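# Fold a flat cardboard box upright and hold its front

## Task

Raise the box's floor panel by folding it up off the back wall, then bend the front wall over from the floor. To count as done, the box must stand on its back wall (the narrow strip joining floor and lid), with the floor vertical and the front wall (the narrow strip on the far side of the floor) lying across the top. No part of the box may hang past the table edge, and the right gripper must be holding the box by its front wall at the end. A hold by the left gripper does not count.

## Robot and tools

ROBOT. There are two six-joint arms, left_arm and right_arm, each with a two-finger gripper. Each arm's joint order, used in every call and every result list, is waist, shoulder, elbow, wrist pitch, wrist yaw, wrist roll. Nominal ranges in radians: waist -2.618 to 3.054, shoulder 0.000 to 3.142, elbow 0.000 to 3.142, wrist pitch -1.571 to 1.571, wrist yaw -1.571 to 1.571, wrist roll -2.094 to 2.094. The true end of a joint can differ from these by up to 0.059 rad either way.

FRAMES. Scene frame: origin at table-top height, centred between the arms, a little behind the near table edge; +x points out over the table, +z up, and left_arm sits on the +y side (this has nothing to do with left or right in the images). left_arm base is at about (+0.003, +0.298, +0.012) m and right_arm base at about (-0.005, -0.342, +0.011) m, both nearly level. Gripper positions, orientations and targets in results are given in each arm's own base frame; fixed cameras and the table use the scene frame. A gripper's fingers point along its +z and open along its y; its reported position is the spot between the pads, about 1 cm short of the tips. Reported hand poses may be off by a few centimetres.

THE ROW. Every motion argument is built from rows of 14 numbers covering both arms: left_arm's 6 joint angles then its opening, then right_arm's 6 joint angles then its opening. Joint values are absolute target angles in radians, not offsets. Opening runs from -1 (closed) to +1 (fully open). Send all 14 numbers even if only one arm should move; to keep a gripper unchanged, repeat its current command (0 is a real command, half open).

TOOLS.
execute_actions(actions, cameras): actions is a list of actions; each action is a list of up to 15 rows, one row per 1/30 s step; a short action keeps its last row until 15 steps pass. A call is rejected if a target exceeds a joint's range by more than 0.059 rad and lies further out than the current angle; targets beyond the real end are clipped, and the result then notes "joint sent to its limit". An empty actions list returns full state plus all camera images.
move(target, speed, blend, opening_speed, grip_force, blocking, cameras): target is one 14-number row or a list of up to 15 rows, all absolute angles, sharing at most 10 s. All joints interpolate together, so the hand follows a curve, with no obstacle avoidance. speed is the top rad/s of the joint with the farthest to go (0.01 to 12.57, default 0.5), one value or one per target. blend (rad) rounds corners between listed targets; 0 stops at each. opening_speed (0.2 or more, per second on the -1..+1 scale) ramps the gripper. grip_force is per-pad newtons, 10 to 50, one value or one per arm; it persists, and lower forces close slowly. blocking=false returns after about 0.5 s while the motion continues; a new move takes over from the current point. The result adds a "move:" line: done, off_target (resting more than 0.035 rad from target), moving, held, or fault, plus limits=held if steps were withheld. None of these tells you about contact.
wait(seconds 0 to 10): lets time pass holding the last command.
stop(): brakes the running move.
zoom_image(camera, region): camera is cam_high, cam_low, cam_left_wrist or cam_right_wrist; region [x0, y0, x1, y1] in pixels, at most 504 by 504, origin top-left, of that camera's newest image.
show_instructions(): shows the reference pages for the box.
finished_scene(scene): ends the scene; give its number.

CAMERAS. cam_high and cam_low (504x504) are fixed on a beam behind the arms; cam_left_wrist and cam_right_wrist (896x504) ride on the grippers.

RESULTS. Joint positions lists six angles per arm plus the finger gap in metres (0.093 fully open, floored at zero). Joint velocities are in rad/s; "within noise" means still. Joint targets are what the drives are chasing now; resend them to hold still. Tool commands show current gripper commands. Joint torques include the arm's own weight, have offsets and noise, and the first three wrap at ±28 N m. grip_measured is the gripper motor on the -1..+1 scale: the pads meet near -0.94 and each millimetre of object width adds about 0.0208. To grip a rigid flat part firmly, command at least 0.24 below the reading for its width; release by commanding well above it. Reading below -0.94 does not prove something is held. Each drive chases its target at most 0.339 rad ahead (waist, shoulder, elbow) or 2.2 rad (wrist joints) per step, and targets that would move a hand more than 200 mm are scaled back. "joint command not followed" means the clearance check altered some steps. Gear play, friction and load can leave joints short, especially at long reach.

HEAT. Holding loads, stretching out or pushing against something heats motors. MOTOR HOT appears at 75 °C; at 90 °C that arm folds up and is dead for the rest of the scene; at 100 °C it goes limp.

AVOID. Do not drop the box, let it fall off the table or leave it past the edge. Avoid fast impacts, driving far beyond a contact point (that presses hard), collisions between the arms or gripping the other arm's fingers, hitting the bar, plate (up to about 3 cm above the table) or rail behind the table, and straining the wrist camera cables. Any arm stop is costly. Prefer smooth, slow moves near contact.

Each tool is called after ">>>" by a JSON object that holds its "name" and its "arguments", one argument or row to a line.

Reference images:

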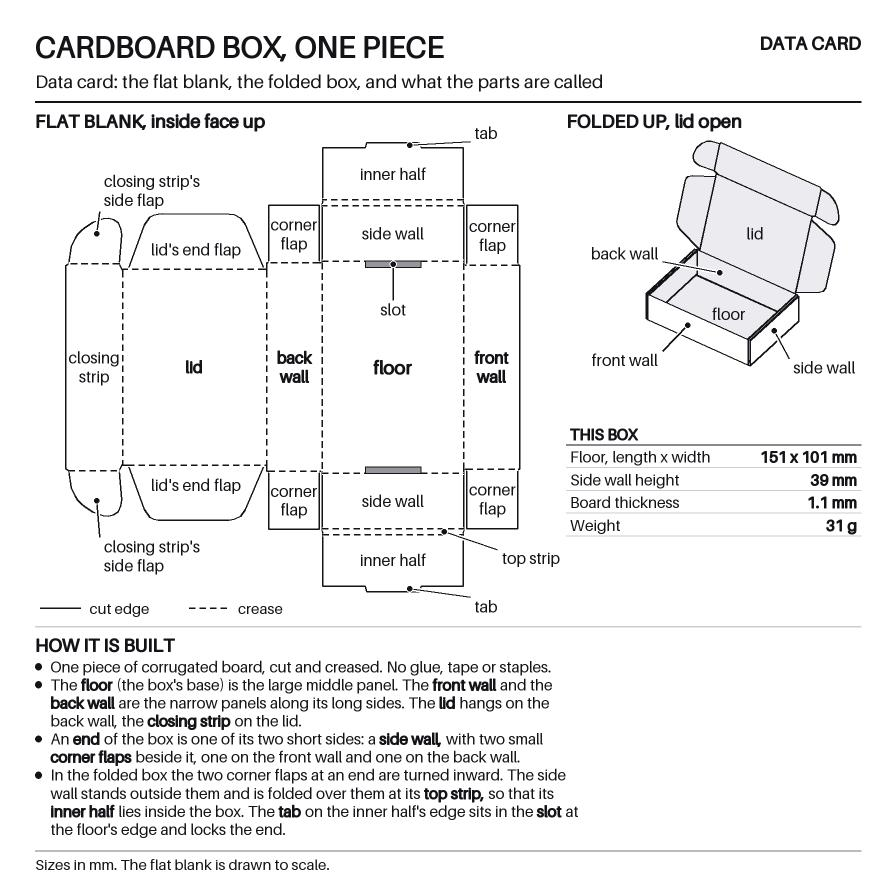

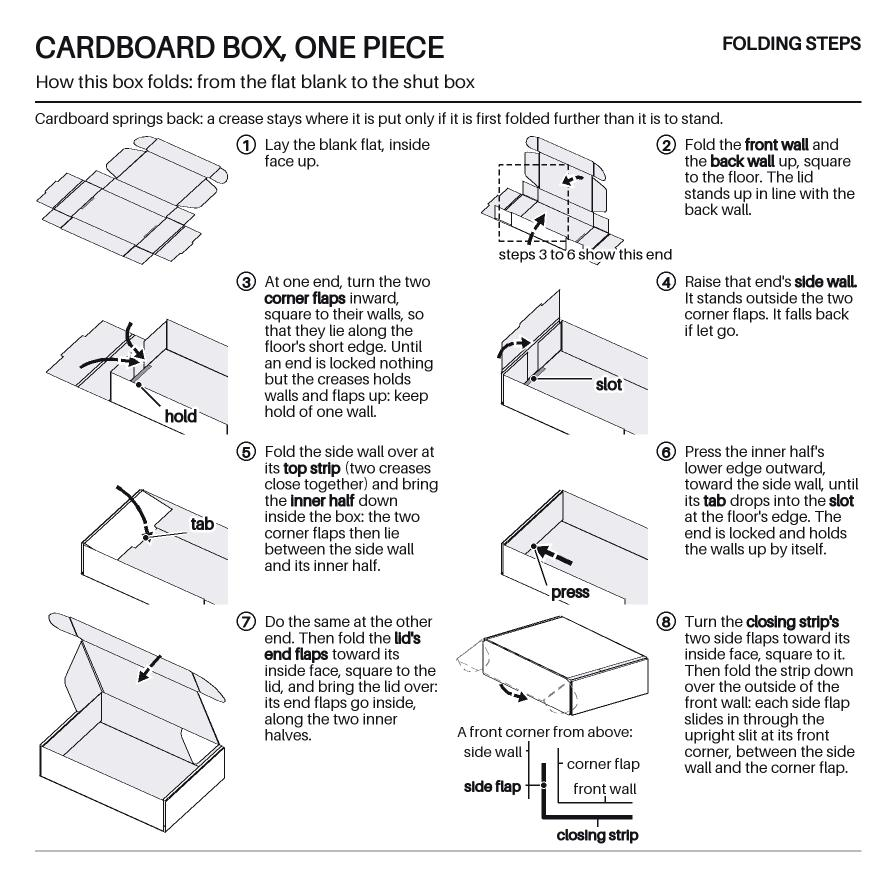

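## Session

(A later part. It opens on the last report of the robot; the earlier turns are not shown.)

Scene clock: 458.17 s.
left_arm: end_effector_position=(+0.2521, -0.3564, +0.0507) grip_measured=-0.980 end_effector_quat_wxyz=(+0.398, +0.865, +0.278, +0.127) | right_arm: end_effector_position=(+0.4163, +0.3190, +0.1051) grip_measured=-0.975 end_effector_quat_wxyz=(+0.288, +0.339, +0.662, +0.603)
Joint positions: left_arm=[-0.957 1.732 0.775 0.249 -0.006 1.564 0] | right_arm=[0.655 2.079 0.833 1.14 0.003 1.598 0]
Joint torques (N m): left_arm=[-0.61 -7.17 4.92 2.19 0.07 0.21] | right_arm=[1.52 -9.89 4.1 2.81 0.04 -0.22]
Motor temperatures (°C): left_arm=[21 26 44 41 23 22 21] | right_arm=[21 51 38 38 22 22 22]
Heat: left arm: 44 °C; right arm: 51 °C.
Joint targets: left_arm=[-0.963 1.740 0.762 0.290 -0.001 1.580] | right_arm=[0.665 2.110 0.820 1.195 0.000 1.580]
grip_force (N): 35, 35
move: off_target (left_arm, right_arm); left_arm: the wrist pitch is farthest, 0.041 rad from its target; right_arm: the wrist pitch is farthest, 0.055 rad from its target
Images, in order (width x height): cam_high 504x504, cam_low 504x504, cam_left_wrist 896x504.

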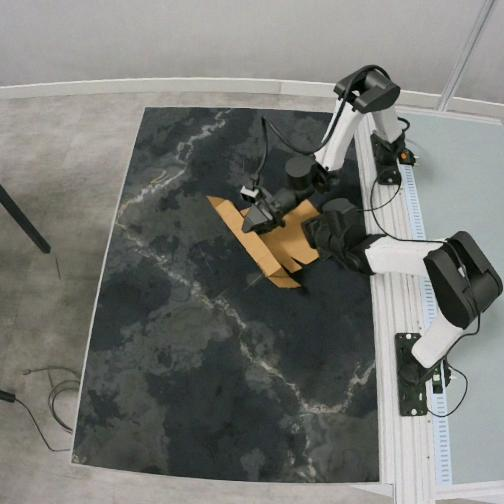

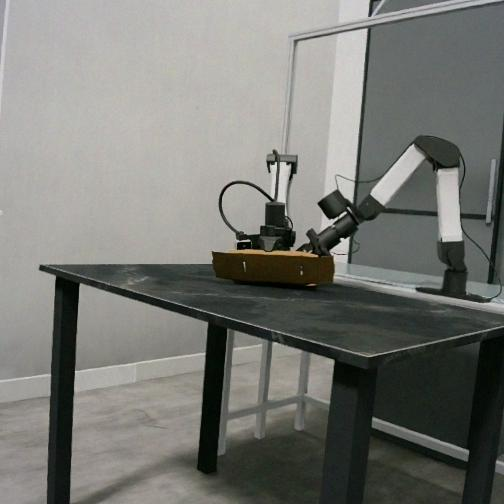

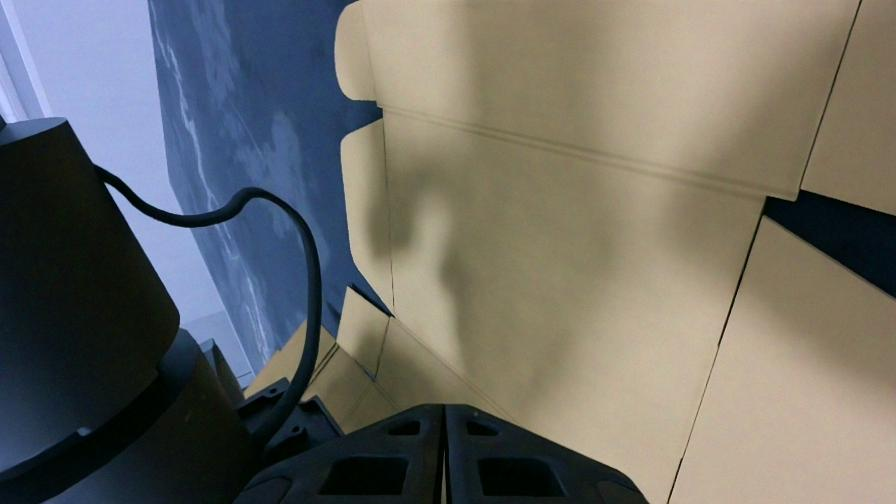

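>>> {"name": "move", "arguments": {
  "target": [-0.95, 1.97, 0.685, 0.565, 0, 1.57, -1.0, 0.665, 2.11, 0.82, 1.195, 0.0, 1.58, -1.0],
  "speed": 0.2,
  "cameras": ["cam_low", "cam_left_wrist"]
}}

>>> {"name": "zoom_image", "arguments": {
  "camera": "cam_low",
  "region": [210, 190, 360, 300]
}}

Scene clock: 463.47 s.
left_arm: end_effector_position=(+0.2555, -0.3589, -0.0033) grip_measured=-0.980 end_effector_quat_wxyz=(+0.411, +0.858, +0.278, +0.132) | right_arm: end_effector_position=(+0.4177, +0.3171, +0.1051) grip_measured=-0.975 end_effector_quat_wxyz=(+0.305, +0.328, +0.668, +0.595)
Joint positions: left_arm=[-0.954 1.936 0.701 0.558 -0.006 1.564 0] | right_arm=[0.653 2.079 0.833 1.14 0.012 1.555 0]
Joint torques (N m): left_arm=[0.5 -5.49 3.56 1.92 0.08 0.12] | right_arm=[1.66 -9.88 4.1 2.8 0.05 0.08]
Heat: left arm: 43 °C; right arm: 50 °C.
Joint targets: left_arm=[-0.947 1.969 0.685 0.565 0.000 1.570] | right_arm=[0.665 2.110 0.820 1.195 0.009 1.570]
grip_force (N): 35, 35
move: off_target (right_arm); right_arm: the wrist pitch is farthest, 0.055 rad from its target
Images, in order (width x height): cam_low 504x504, cam_left_wrist 896x504.

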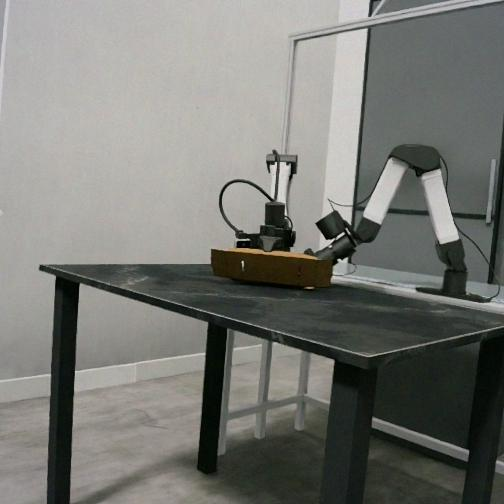

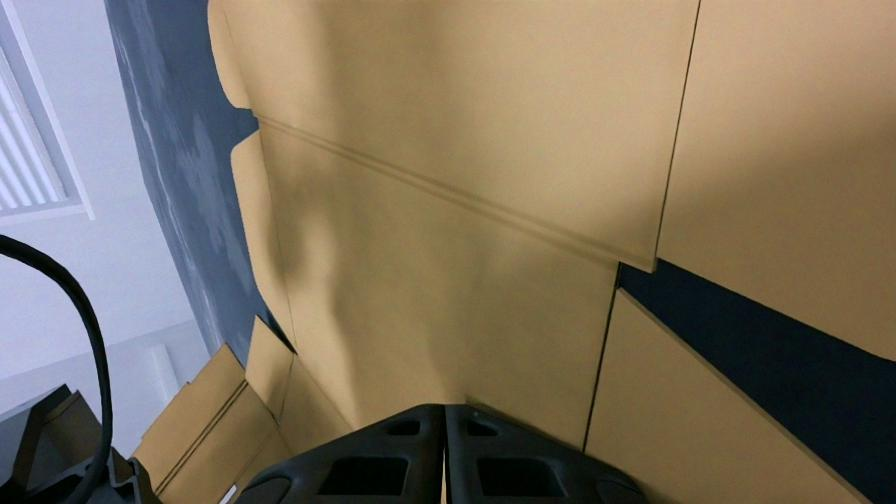

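Scaled by 3.360 from the camera's 504x504 image, which has a finer 720x720 frame.

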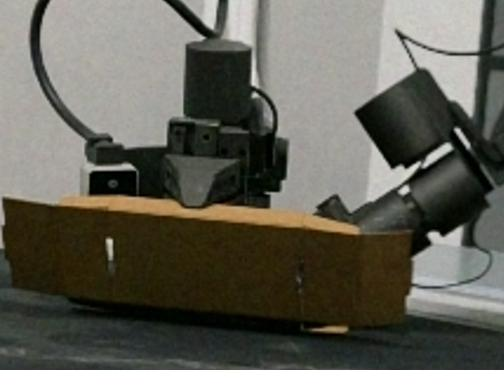

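>>> {"name": "move", "arguments": {
  "target": [-0.95, 1.97, 0.685, 0.565, 0, 1.57, -1.0, 0.665, 1.905, 0.495, 1.29, 0.0, 1.58, -1.0],
  "speed": 0.25,
  "cameras": ["cam_high", "cam_low", "cam_left_wrist"]
}}

>>> {"name": "zoom_image", "arguments": {
  "camera": "cam_low",
  "region": [210, 190, 360, 300]
}}

>>> {"name": "zoom_image", "arguments": {
  "camera": "cam_high",
  "region": [200, 110, 400, 310]
}}

Scene clock: 469.07 s.
left_arm: end_effector_position=(+0.2535, -0.3619, -0.0029) grip_measured=-0.980 end_effector_quat_wxyz=(+0.417, +0.858, +0.273, +0.127) | right_arm: end_effector_position=(+0.3616, +0.2747, +0.1143) grip_measured=-0.975 end_effector_quat_wxyz=(+0.309, +0.324, +0.660, +0.603)
Joint positions: left_arm=[-0.957 1.94 0.701 0.57 0.007 1.564 0] | right_arm=[0.655 1.906 0.527 1.298 0.014 1.555 0]
Joint torques (N m): left_arm=[0.2 -5.75 3.56 1.81 0.06 0.1] | right_arm=[1.54 -10.33 2.03 2.11 -0.07 0.16]
Heat: left arm: 42 °C; right arm: 50 °C.
Joint targets: left_arm=[-0.953 1.970 0.685 0.565 0.009 1.570] | right_arm=[0.665 1.905 0.496 1.291 0.000 1.580]
grip_force (N): 35, 35
move: done
Images, in order (width x height): cam_high 504x504, cam_low 504x504, cam_left_wrist 896x504.

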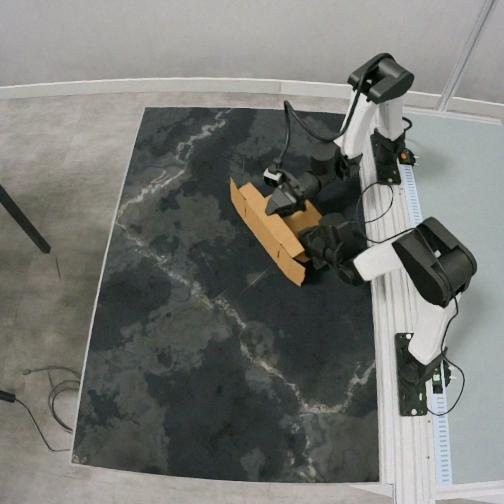

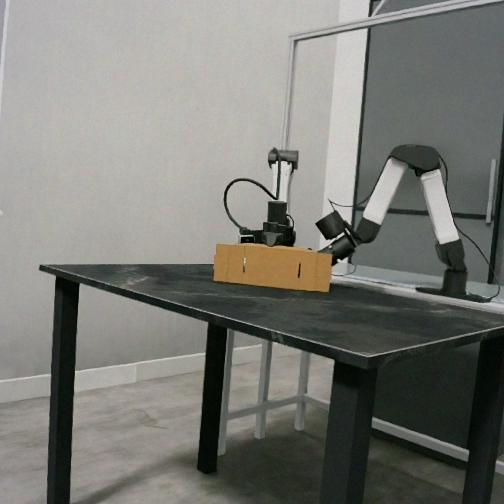

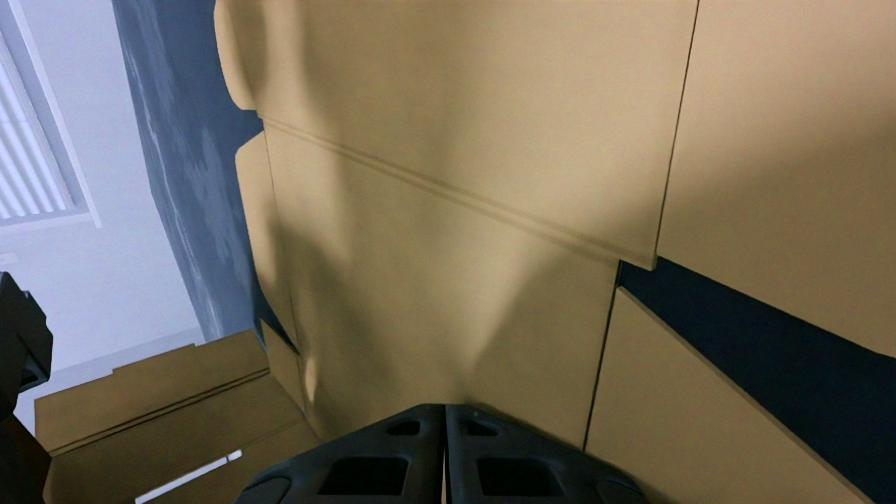

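Scaled by 3.360 from the camera's 504x504 image, which has a finer 720x720 frame.

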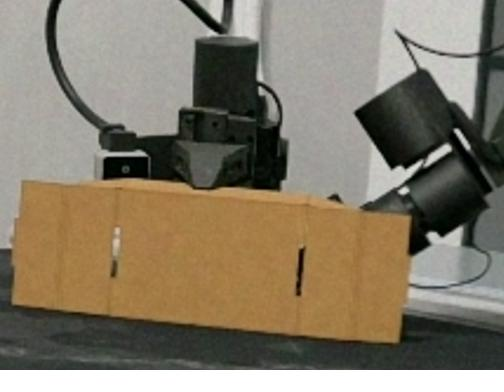

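Scaled by 2.520 from the camera's 504x504 image, which has a finer 720x720 frame.

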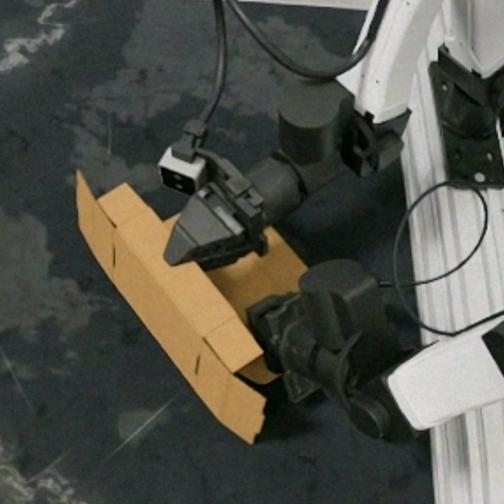

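>>> {"name": "move", "arguments": {
  "target": [-0.95, 1.97, 0.685, 0.565, 0, 1.57, -1.0, 0.665, 1.955, 0.43, 1.235, 0.0, 1.58, -1.0],
  "speed": 0.2,
  "cameras": ["cam_high", "cam_low", "cam_left_wrist"]
}}

>>> {"name": "zoom_image", "arguments": {
  "camera": "cam_low",
  "region": [210, 190, 360, 300]
}}

>>> {"name": "zoom_image", "arguments": {
  "camera": "cam_high",
  "region": [200, 110, 400, 310]
}}

Scene clock: 473.87 s.
left_arm: end_effector_position=(+0.2535, -0.3620, -0.0032) grip_measured=-0.980 end_effector_quat_wxyz=(+0.417, +0.858, +0.273, +0.127) | right_arm: end_effector_position=(+0.3514, +0.2678, +0.1114) grip_measured=-0.975 end_effector_quat_wxyz=(+0.310, +0.322, +0.657, +0.607)
Joint positions: left_arm=[-0.957 1.942 0.701 0.572 0.007 1.564 0] | right_arm=[0.656 1.904 0.474 1.359 0.014 1.555 0]
Joint torques (N m): left_arm=[0.47 -5.96 3.63 1.79 -0.03 0.11] | right_arm=[1.42 -4.94 0.69 0.78 -0.07 0.16]
Heat: left arm: 41 °C; right arm: 50 °C.
Joint targets: left_arm=[-0.950 1.971 0.685 0.566 0.000 1.570] | right_arm=[0.665 1.953 0.429 1.235 0.000 1.580]
grip_force (N): 35, 35
move: off_target (right_arm); right_arm: the wrist pitch is farthest, 0.124 rad from its target
Images, in order (width x height): cam_high 504x504, cam_low 504x504, cam_left_wrist 896x504.

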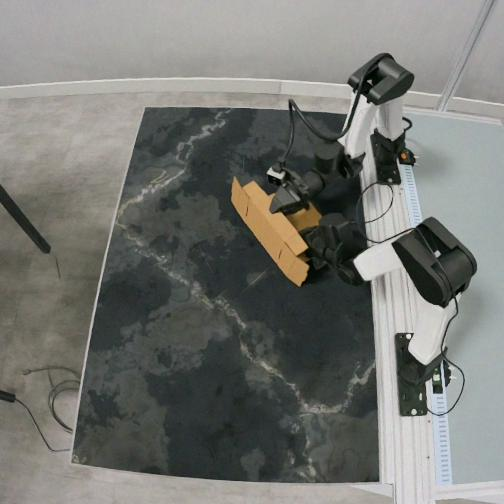

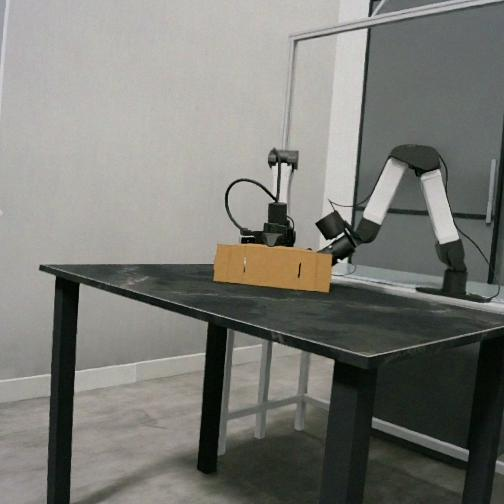

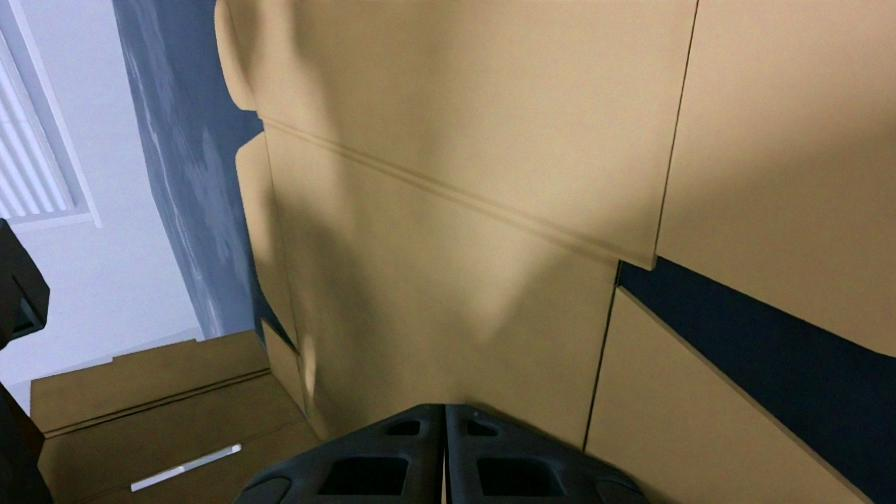

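Scaled by 3.360 from the camera's 504x504 image, which has a finer 720x720 frame.

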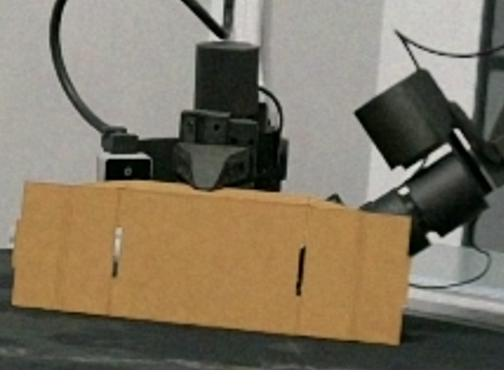

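Scaled by 2.520 from the camera's 504x504 image, which has a finer 720x720 frame.

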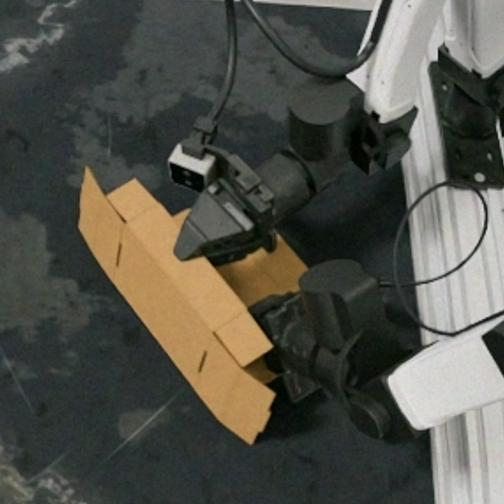

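>>> {"name": "move", "arguments": {
  "target": [-0.95, 1.97, 0.685, 0.565, 0, 1.57, -1.0, 0.665, 1.725, 0.345, 1.17, 0.0, 1.58, -1.0],
  "speed": 0.2,
  "cameras": ["cam_high", "cam_low"]
}}

>>> {"name": "zoom_image", "arguments": {
  "camera": "cam_low",
  "region": [210, 190, 360, 300]
}}

>>> {"name": "zoom_image", "arguments": {
  "camera": "cam_high",
  "region": [200, 110, 400, 310]
}}

Scene clock: 477.93 s.
left_arm: end_effector_position=(+0.2505, -0.3650, -0.0027) grip_measured=-0.980 end_effector_quat_wxyz=(+0.419, +0.860, +0.262, +0.128) | right_arm: end_effector_position=(+0.3272, +0.2481, +0.1099) grip_measured=-0.975 end_effector_quat_wxyz=(+0.297, +0.337, +0.676, +0.584)
Joint positions: left_arm=[-0.965 1.943 0.701 0.578 0.011 1.581 0] | right_arm=[0.656 1.745 0.363 1.24 0.018 1.566 0]
Joint torques (N m): left_arm=[1.03 -6.26 3.56 1.73 -0.1 -0.08] | right_arm=[1.35 -10.32 2.95 1.41 -0.11 0.09]
Heat: left arm: 41 °C; right arm: 49 °C.
Joint targets: left_arm=[-0.951 1.969 0.685 0.565 0.000 1.570] | right_arm=[0.665 1.726 0.345 1.169 0.000 1.583]
grip_force (N): 35, 35
move: off_target (right_arm); right_arm: the wrist pitch is farthest, 0.070 rad from its target
Images, in order (width x height): cam_high 504x504, cam_low 504x504.

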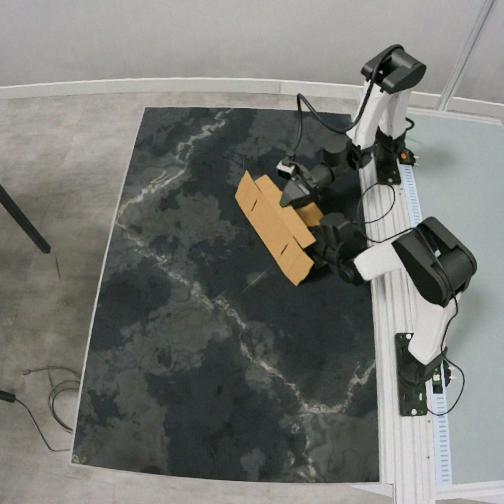

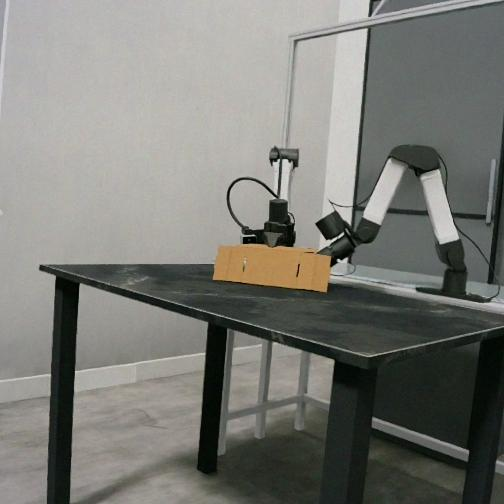

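Scaled by 3.360 from the camera's 504x504 image, which has a finer 720x720 frame.

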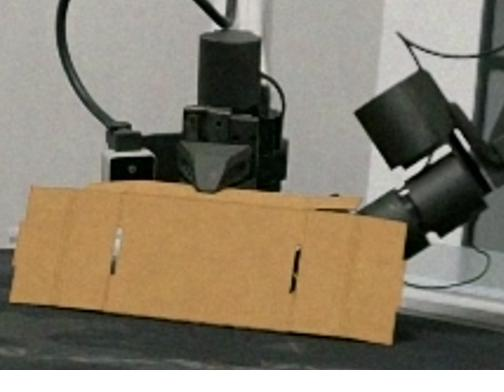

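Scaled by 2.520 from the camera's 504x504 image, which has a finer 720x720 frame.

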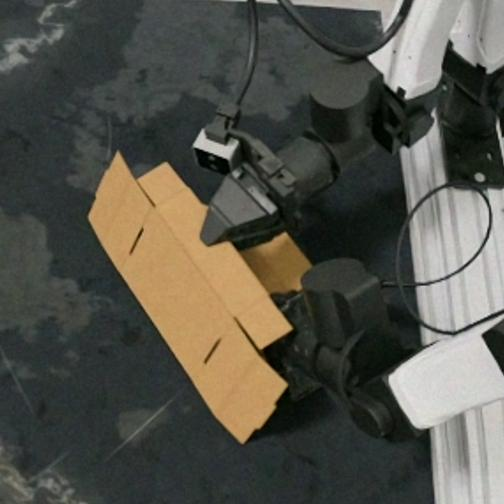

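>>> {"name": "move", "arguments": {
  "target": [-0.95, 1.97, 0.685, 0.565, 0, 1.57, -1.0, 0.665, 1.885, 0.35, 1.17, 0.0, 1.58, -1.0],
  "speed": 0.15,
  "cameras": ["cam_high", "cam_low"]
}}

>>> {"name": "zoom_image", "arguments": {
  "camera": "cam_low",
  "region": [210, 190, 360, 300]
}}

>>> {"name": "zoom_image", "arguments": {
  "camera": "cam_high",
  "region": [200, 110, 400, 310]
}}

Scene clock: 482.37 s.
left_arm: end_effector_position=(+0.2562, -0.3610, -0.0027) grip_measured=-0.980 end_effector_quat_wxyz=(+0.417, +0.858, +0.269, +0.134) | right_arm: end_effector_position=(+0.3317, +0.2516, +0.1052) grip_measured=-0.975 end_effector_quat_wxyz=(+0.301, +0.333, +0.671, +0.590)
Joint positions: left_arm=[-0.953 1.943 0.701 0.578 0.002 1.581 0] | right_arm=[0.656 1.815 0.377 1.316 0.018 1.563 0]
Joint torques (N m): left_arm=[0.53 -6.12 3.55 1.74 -0.08 -0.07] | right_arm=[1.36 -1.78 2.1 0.55 -0.11 0.07]
Motor temperatures (°C): left_arm=[21 27 39 41 23 22 21] | right_arm=[21 48 36 36 22 22 22]
Heat: left arm: 41 °C; right arm: 48 °C.
Joint targets: left_arm=[-0.944 1.970 0.685 0.565 -0.008 1.570] | right_arm=[0.665 1.885 0.351 1.171 0.001 1.577]
grip_force (N): 35, 35
move: off_target (right_arm); right_arm: the wrist pitch is farthest, 0.146 rad from its target
Images, in order (width x height): cam_high 504x504, cam_low 504x504.

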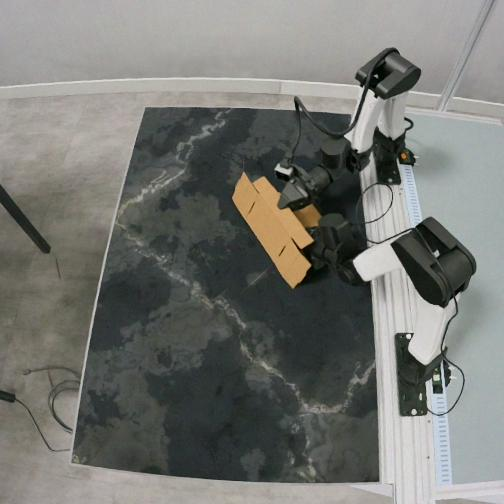

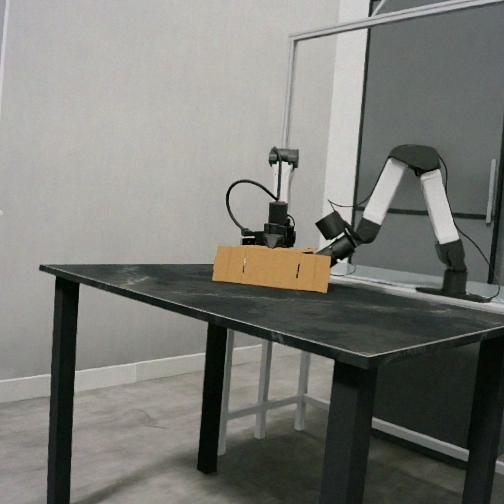

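Scaled by 3.360 from the camera's 504x504 image, which has a finer 720x720 frame.

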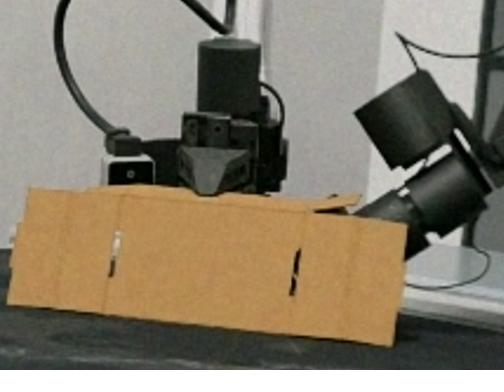

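Scaled by 2.520 from the camera's 504x504 image, which has a finer 720x720 frame.

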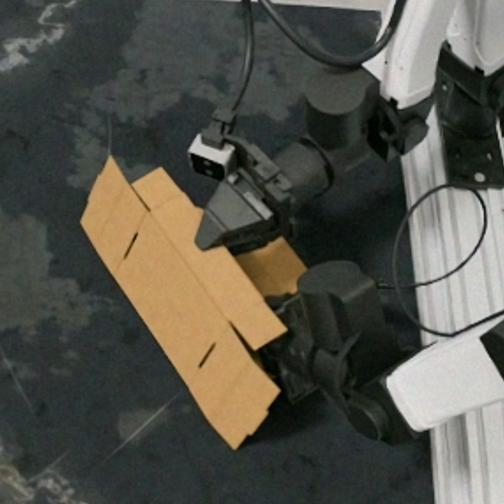

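>>> {"name": "move", "arguments": {
  "target": [
    [-0.95, 1.94, 0.70, 0.57, 0, 1.57, -1.0, 0.665, 1.81, 0.36, 1.27, 0.0, 1.58, -1.0],
    [-0.95, 1.43, 0.51, 0.22, 0, 1.57, -1.0, 0.665, 1.81, 0.36, 1.27, 0.0, 1.58, -1.0],
    [-0.85, 1.2, 0.70, -0.2, 0, 1.57, -1.0, 0.665, 1.81, 0.36, 1.27, 0.0, 1.58, -1.0]
  ],
  "speed": [0.2, 0.5, 0.8],
  "blend": [0, 0.05, 0],
  "cameras": ["cam_high", "cam_low"]
}}

>>> {"name": "zoom_image", "arguments": {
  "camera": "cam_low",
  "region": [210, 190, 360, 300]
}}

>>> {"name": "zoom_image", "arguments": {
  "camera": "cam_high",
  "region": [200, 110, 400, 310]
}}

Scene clock: 489.73 s.
left_arm: end_effector_position=(+0.2297, -0.2685, +0.1326) grip_measured=-0.980 end_effector_quat_wxyz=(+0.398, +0.851, +0.310, +0.148) | right_arm: end_effector_position=(+0.3301, +0.2526, +0.1070) grip_measured=-0.975 end_effector_quat_wxyz=(+0.292, +0.337, +0.667, +0.597)
Joint positions: left_arm=[-0.862 1.204 0.673 -0.163 0.002 1.579 0] | right_arm=[0.656 1.809 0.374 1.318 0.007 1.584 0]
Joint torques (N m): left_arm=[0.47 -4.57 9.18 1.45 0 -0.07] | right_arm=[1.36 -8.76 2.93 1.64 -0.11 -0.09]
Heat: left arm: 41 °C; right arm: 46 °C.
Joint targets: left_arm=[-0.855 1.200 0.699 -0.201 0.000 1.569] | right_arm=[0.665 1.810 0.359 1.269 -0.009 1.581]
grip_force (N): 35, 35
move: off_target (left_arm, right_arm); left_arm: the wrist pitch is farthest, 0.037 rad from its target; right_arm: the wrist pitch is farthest, 0.048 rad from its target
Images, in order (width x height): cam_high 504x504, cam_low 504x504.

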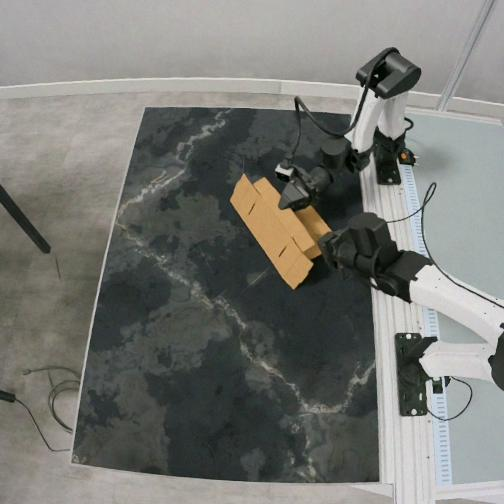

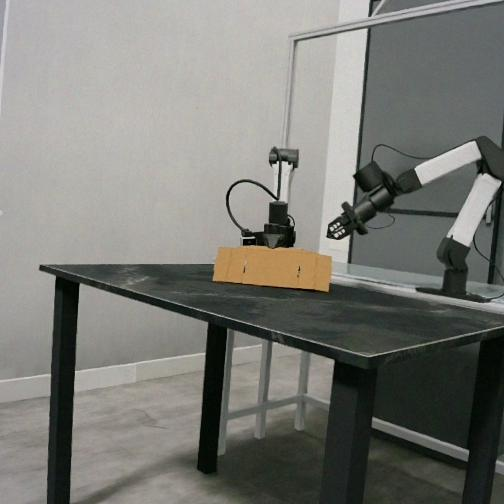

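Scaled by 3.360 from the camera's 504x504 image, which has a finer 720x720 frame.

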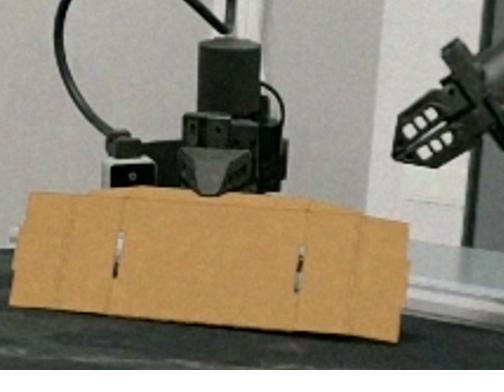

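Scaled by 2.520 from the camera's 504x504 image, which has a finer 720x720 frame.

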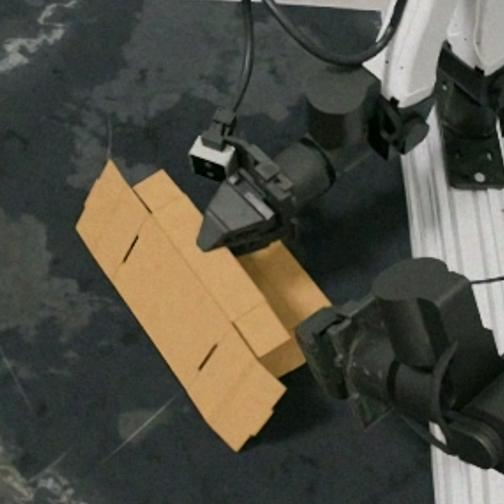

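>>> {"name": "move", "arguments": {
  "target": [-0.6, 1.1, 0.80, -0.2, 0, 0.5, -1.0, 0.665, 1.82, 0.36, 1.10, 0.0, 1.58, -1.0],
  "speed": 0.4,
  "cameras": ["cam_high", "cam_low", "cam_right_wrist"]
}}

>>> {"name": "zoom_image", "arguments": {
  "camera": "cam_low",
  "region": [210, 190, 360, 300]
}}

>>> {"name": "zoom_image", "arguments": {
  "camera": "cam_high",
  "region": [200, 110, 400, 310]
}}

Scene clock: 495.87 s.
left_arm: end_effector_position=(+0.3022, -0.2044, +0.2055) grip_measured=-0.980 end_effector_quat_wxyz=(+0.506, +0.455, +0.733, -0.020) | right_arm: end_effector_position=(+0.3236, +0.2483, +0.0684) grip_measured=-0.975 end_effector_quat_wxyz=(+0.263, +0.359, +0.714, +0.541)
Joint positions: left_arm=[-0.594 1.109 0.765 -0.166 0.002 0.517 0] | right_arm=[0.656 1.809 0.374 1.155 0.004 1.586 0]
Joint torques (N m): left_arm=[0.44 -4.68 10.28 1.71 0 -0.14] | right_arm=[1.36 -7.69 3.02 1.56 0.03 -0.04]
Heat: left arm: 40 °C; right arm: 46 °C.
Joint targets: left_arm=[-0.587 1.100 0.800 -0.200 0.000 0.501] | right_arm=[0.665 1.820 0.360 1.101 -0.001 1.588]
grip_force (N): 35, 35
move: off_target (right_arm); right_arm: the wrist pitch is farthest, 0.055 rad from its target
Images, in order (width x height): cam_high 504x504, cam_low 504x504, cam_right_wrist 896x504.

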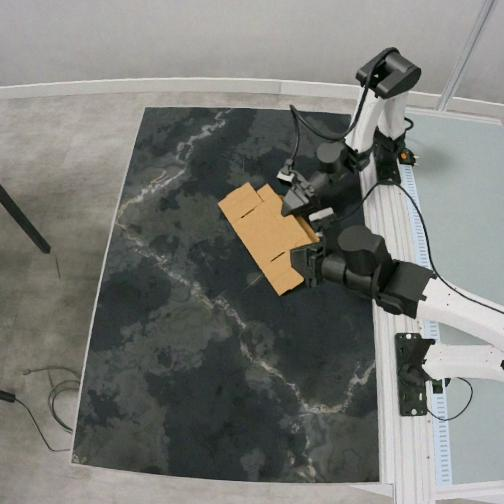

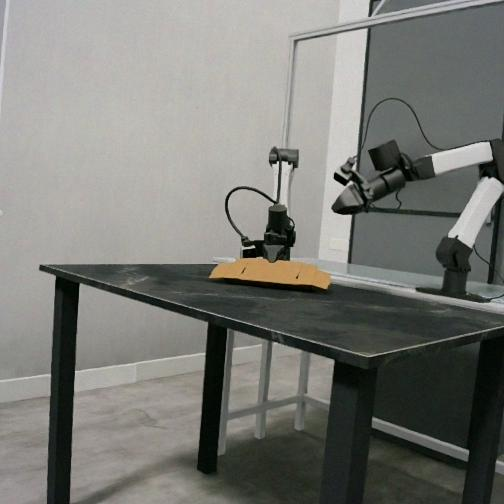

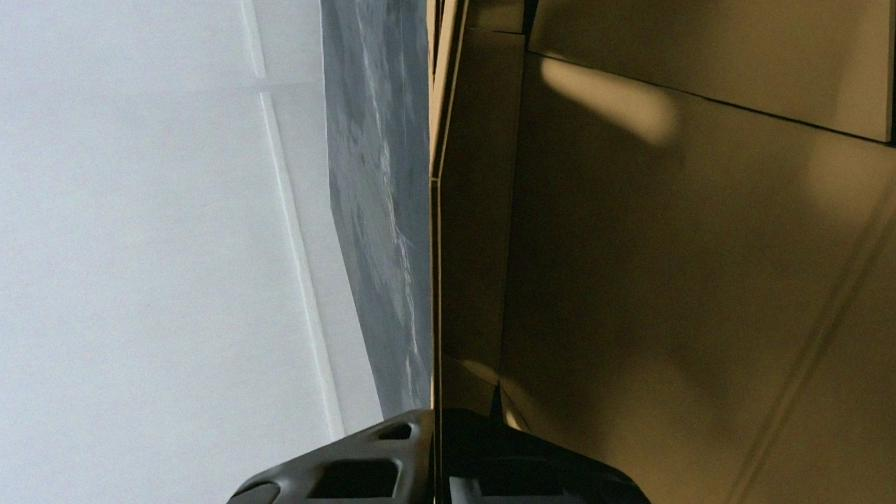

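Scaled by 3.360 from the camera's 504x504 image, which has a finer 720x720 frame.

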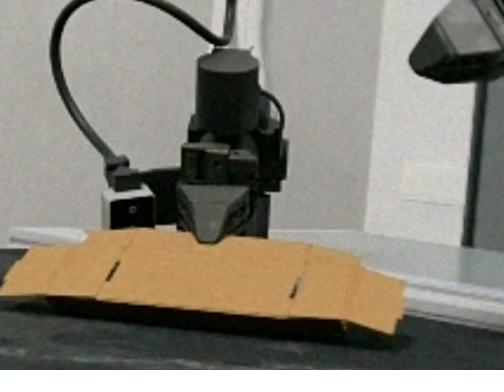

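Scaled by 2.520 from the camera's 504x504 image, which has a finer 720x720 frame.

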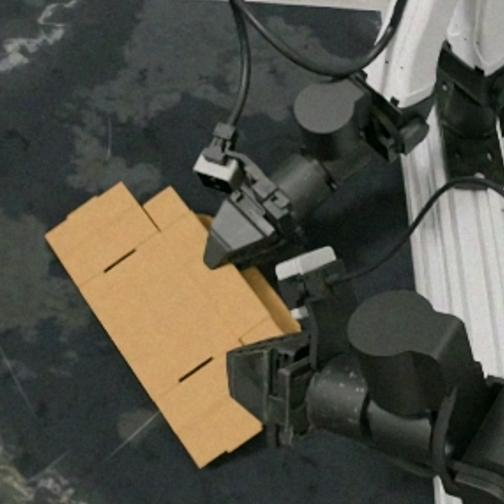

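>>> {"name": "move", "arguments": {
  "target": [-0.3, 1.055, 0.95, -0.1, 0, 0, -1.0, 0.665, 1.83, 0.36, 1.03, 0.0, 1.58, -1.0],
  "speed": 0.4,
  "cameras": ["cam_high", "cam_low"]
}}

>>> {"name": "zoom_image", "arguments": {
  "camera": "cam_low",
  "region": [210, 190, 360, 300]
}}

Scene clock: 498.87 s.
left_arm: end_effector_position=(+0.3575, -0.1136, +0.3005) grip_measured=-0.980 end_effector_quat_wxyz=(+0.593, +0.125, +0.790, -0.091) | right_arm: end_effector_position=(+0.3204, +0.2466, +0.0570) grip_measured=-0.975 end_effector_quat_wxyz=(+0.255, +0.363, +0.728, +0.523)
Joint positions: left_arm=[-0.307 1.061 0.917 -0.139 0.002 0.005 0] | right_arm=[0.658 1.809 0.374 1.106 0.004 1.581 0]
Joint torques (N m): left_arm=[0.5 -4.14 10.07 2.57 -0.06 -0.08] | right_arm=[1.32 -6.67 3 1.28 0.04 -0.11]
Heat: left arm: 41 °C; right arm: 46 °C.
Joint targets: left_arm=[-0.300 1.055 0.950 -0.100 0.000 -0.010] | right_arm=[0.666 1.830 0.360 1.029 0.000 1.576]
grip_force (N): 35, 35
move: off_target (left_arm, right_arm); left_arm: the wrist pitch is farthest, 0.039 rad from its target; right_arm: the wrist pitch is farthest, 0.076 rad from its target
Images, in order (width x height): cam_high 504x504, cam_low 504x504.

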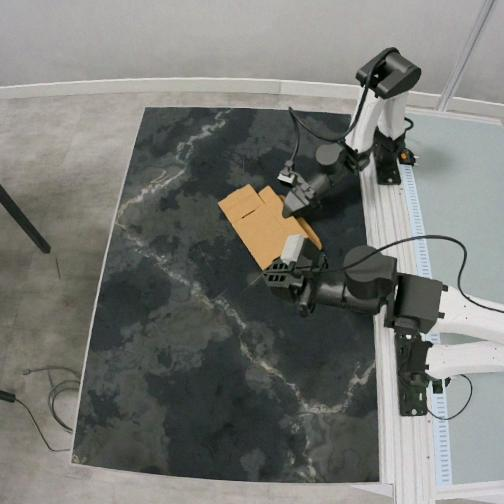

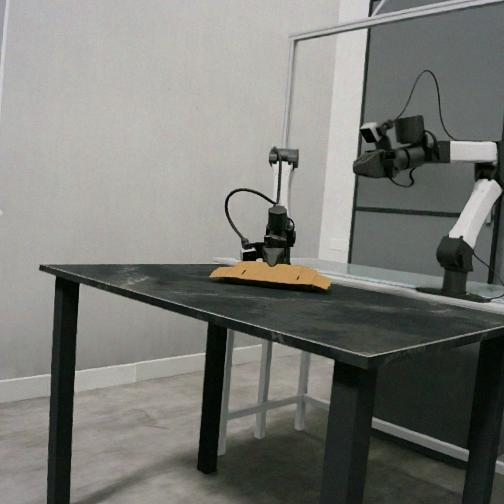

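Scaled by 3.360 from the camera's 504x504 image, which has a finer 720x720 frame.

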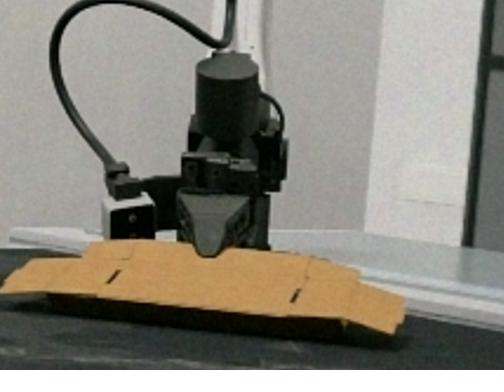

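>>> {"name": "move", "arguments": {
  "target": [
    [0.0, 1.055, 1.041, -0.005, 0, 0, -1.0, 0.665, 2.03, 0.525, 1.41, 0.0, 1.58, -1.0],
    [0.0, 1.055, 1.041, -0.005, 0, 0, -1.0, 0.665, 2.075, 0.735, 1.185, 0.0, 1.58, -1.0]
  ],
  "speed": [0.25, 0.2],
  "blend": [0.04, 0],
  "cameras": ["cam_high", "cam_low", "cam_right_wrist"]
}}

>>> {"name": "zoom_image", "arguments": {
  "camera": "cam_low",
  "region": [210, 190, 360, 300]
}}

>>> {"name": "zoom_image", "arguments": {
  "camera": "cam_high",
  "region": [200, 110, 400, 310]
}}

Scene clock: 505.30 s.
left_arm: end_effector_position=(+0.3803, -0.0033, +0.3657) grip_measured=-0.980 end_effector_quat_wxyz=(+0.670, +0.005, +0.742, -0.002) | right_arm: end_effector_position=(+0.3946, +0.3039, +0.0973) grip_measured=-0.975 end_effector_quat_wxyz=(+0.291, +0.335, +0.666, +0.600)
Joint positions: left_arm=[-0.008 1.061 1.006 -0.047 0.002 0.005 0] | right_arm=[0.658 2.047 0.714 1.221 0.004 1.586 0]
Joint torques (N m): left_arm=[0.5 -4.04 10.21 2.62 -0.04 0.04] | right_arm=[1.22 -9.26 6.24 1.79 0.03 -0.07]
Heat: left arm: 42 °C; right arm: 45 °C.
Joint targets: left_arm=[0.000 1.055 1.041 -0.005 0.000 0.001] | right_arm=[0.665 2.075 0.735 1.185 0.000 1.585]
grip_force (N): 35, 35
move: off_target (left_arm, right_arm); left_arm: the wrist pitch is farthest, 0.042 rad from its target; right_arm: the wrist pitch is farthest, 0.036 rad from its target
Images, in order (width x height): cam_high 504x504, cam_low 504x504, cam_right_wrist 896x504.

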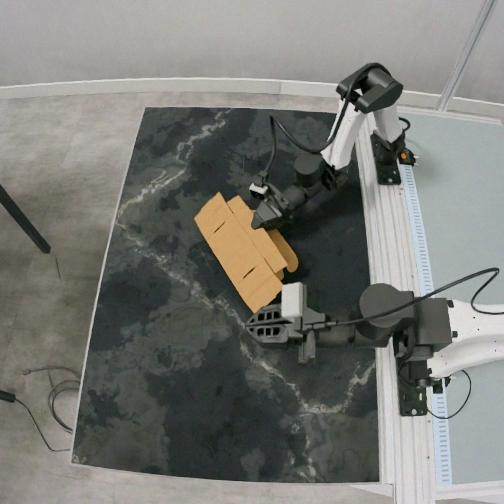

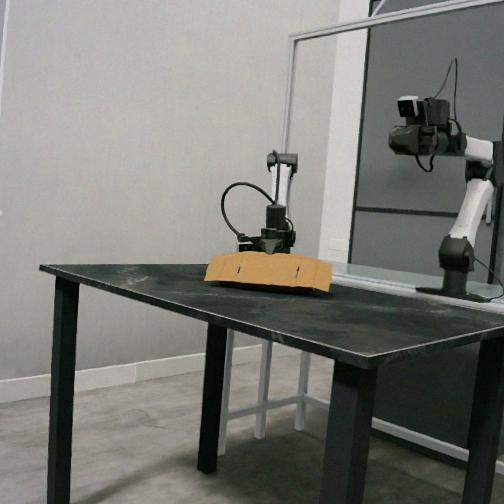

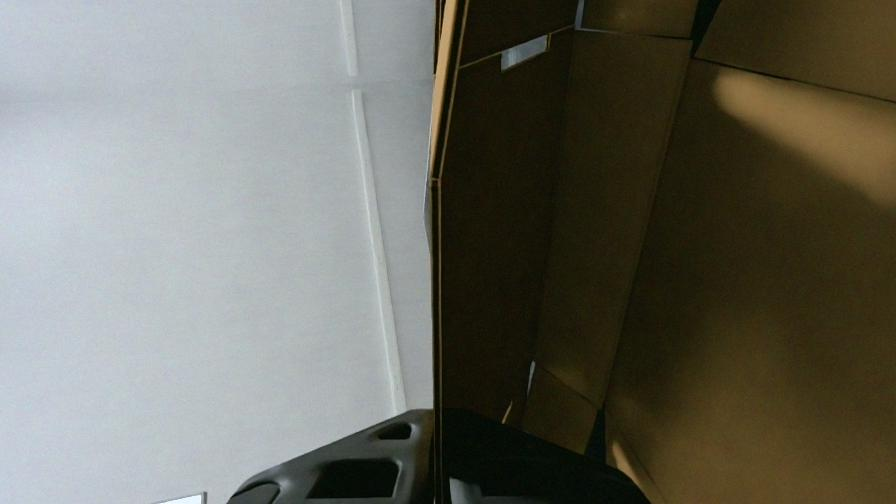

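Scaled by 3.360 from the camera's 504x504 image, which has a finer 720x720 frame.

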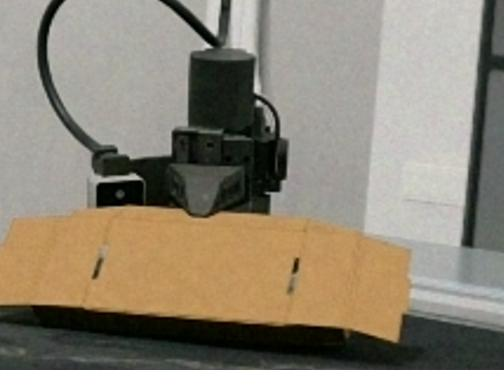

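Scaled by 2.520 from the camera's 504x504 image, which has a finer 720x720 frame.

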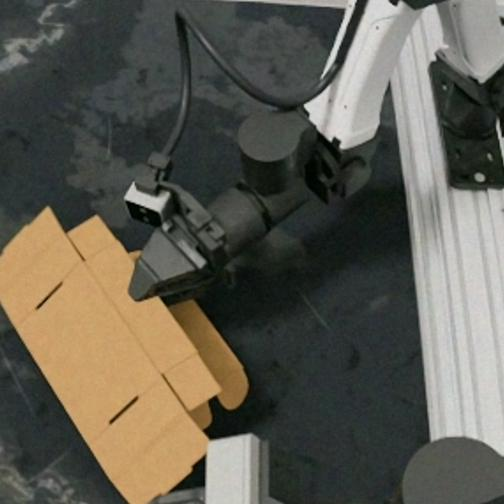

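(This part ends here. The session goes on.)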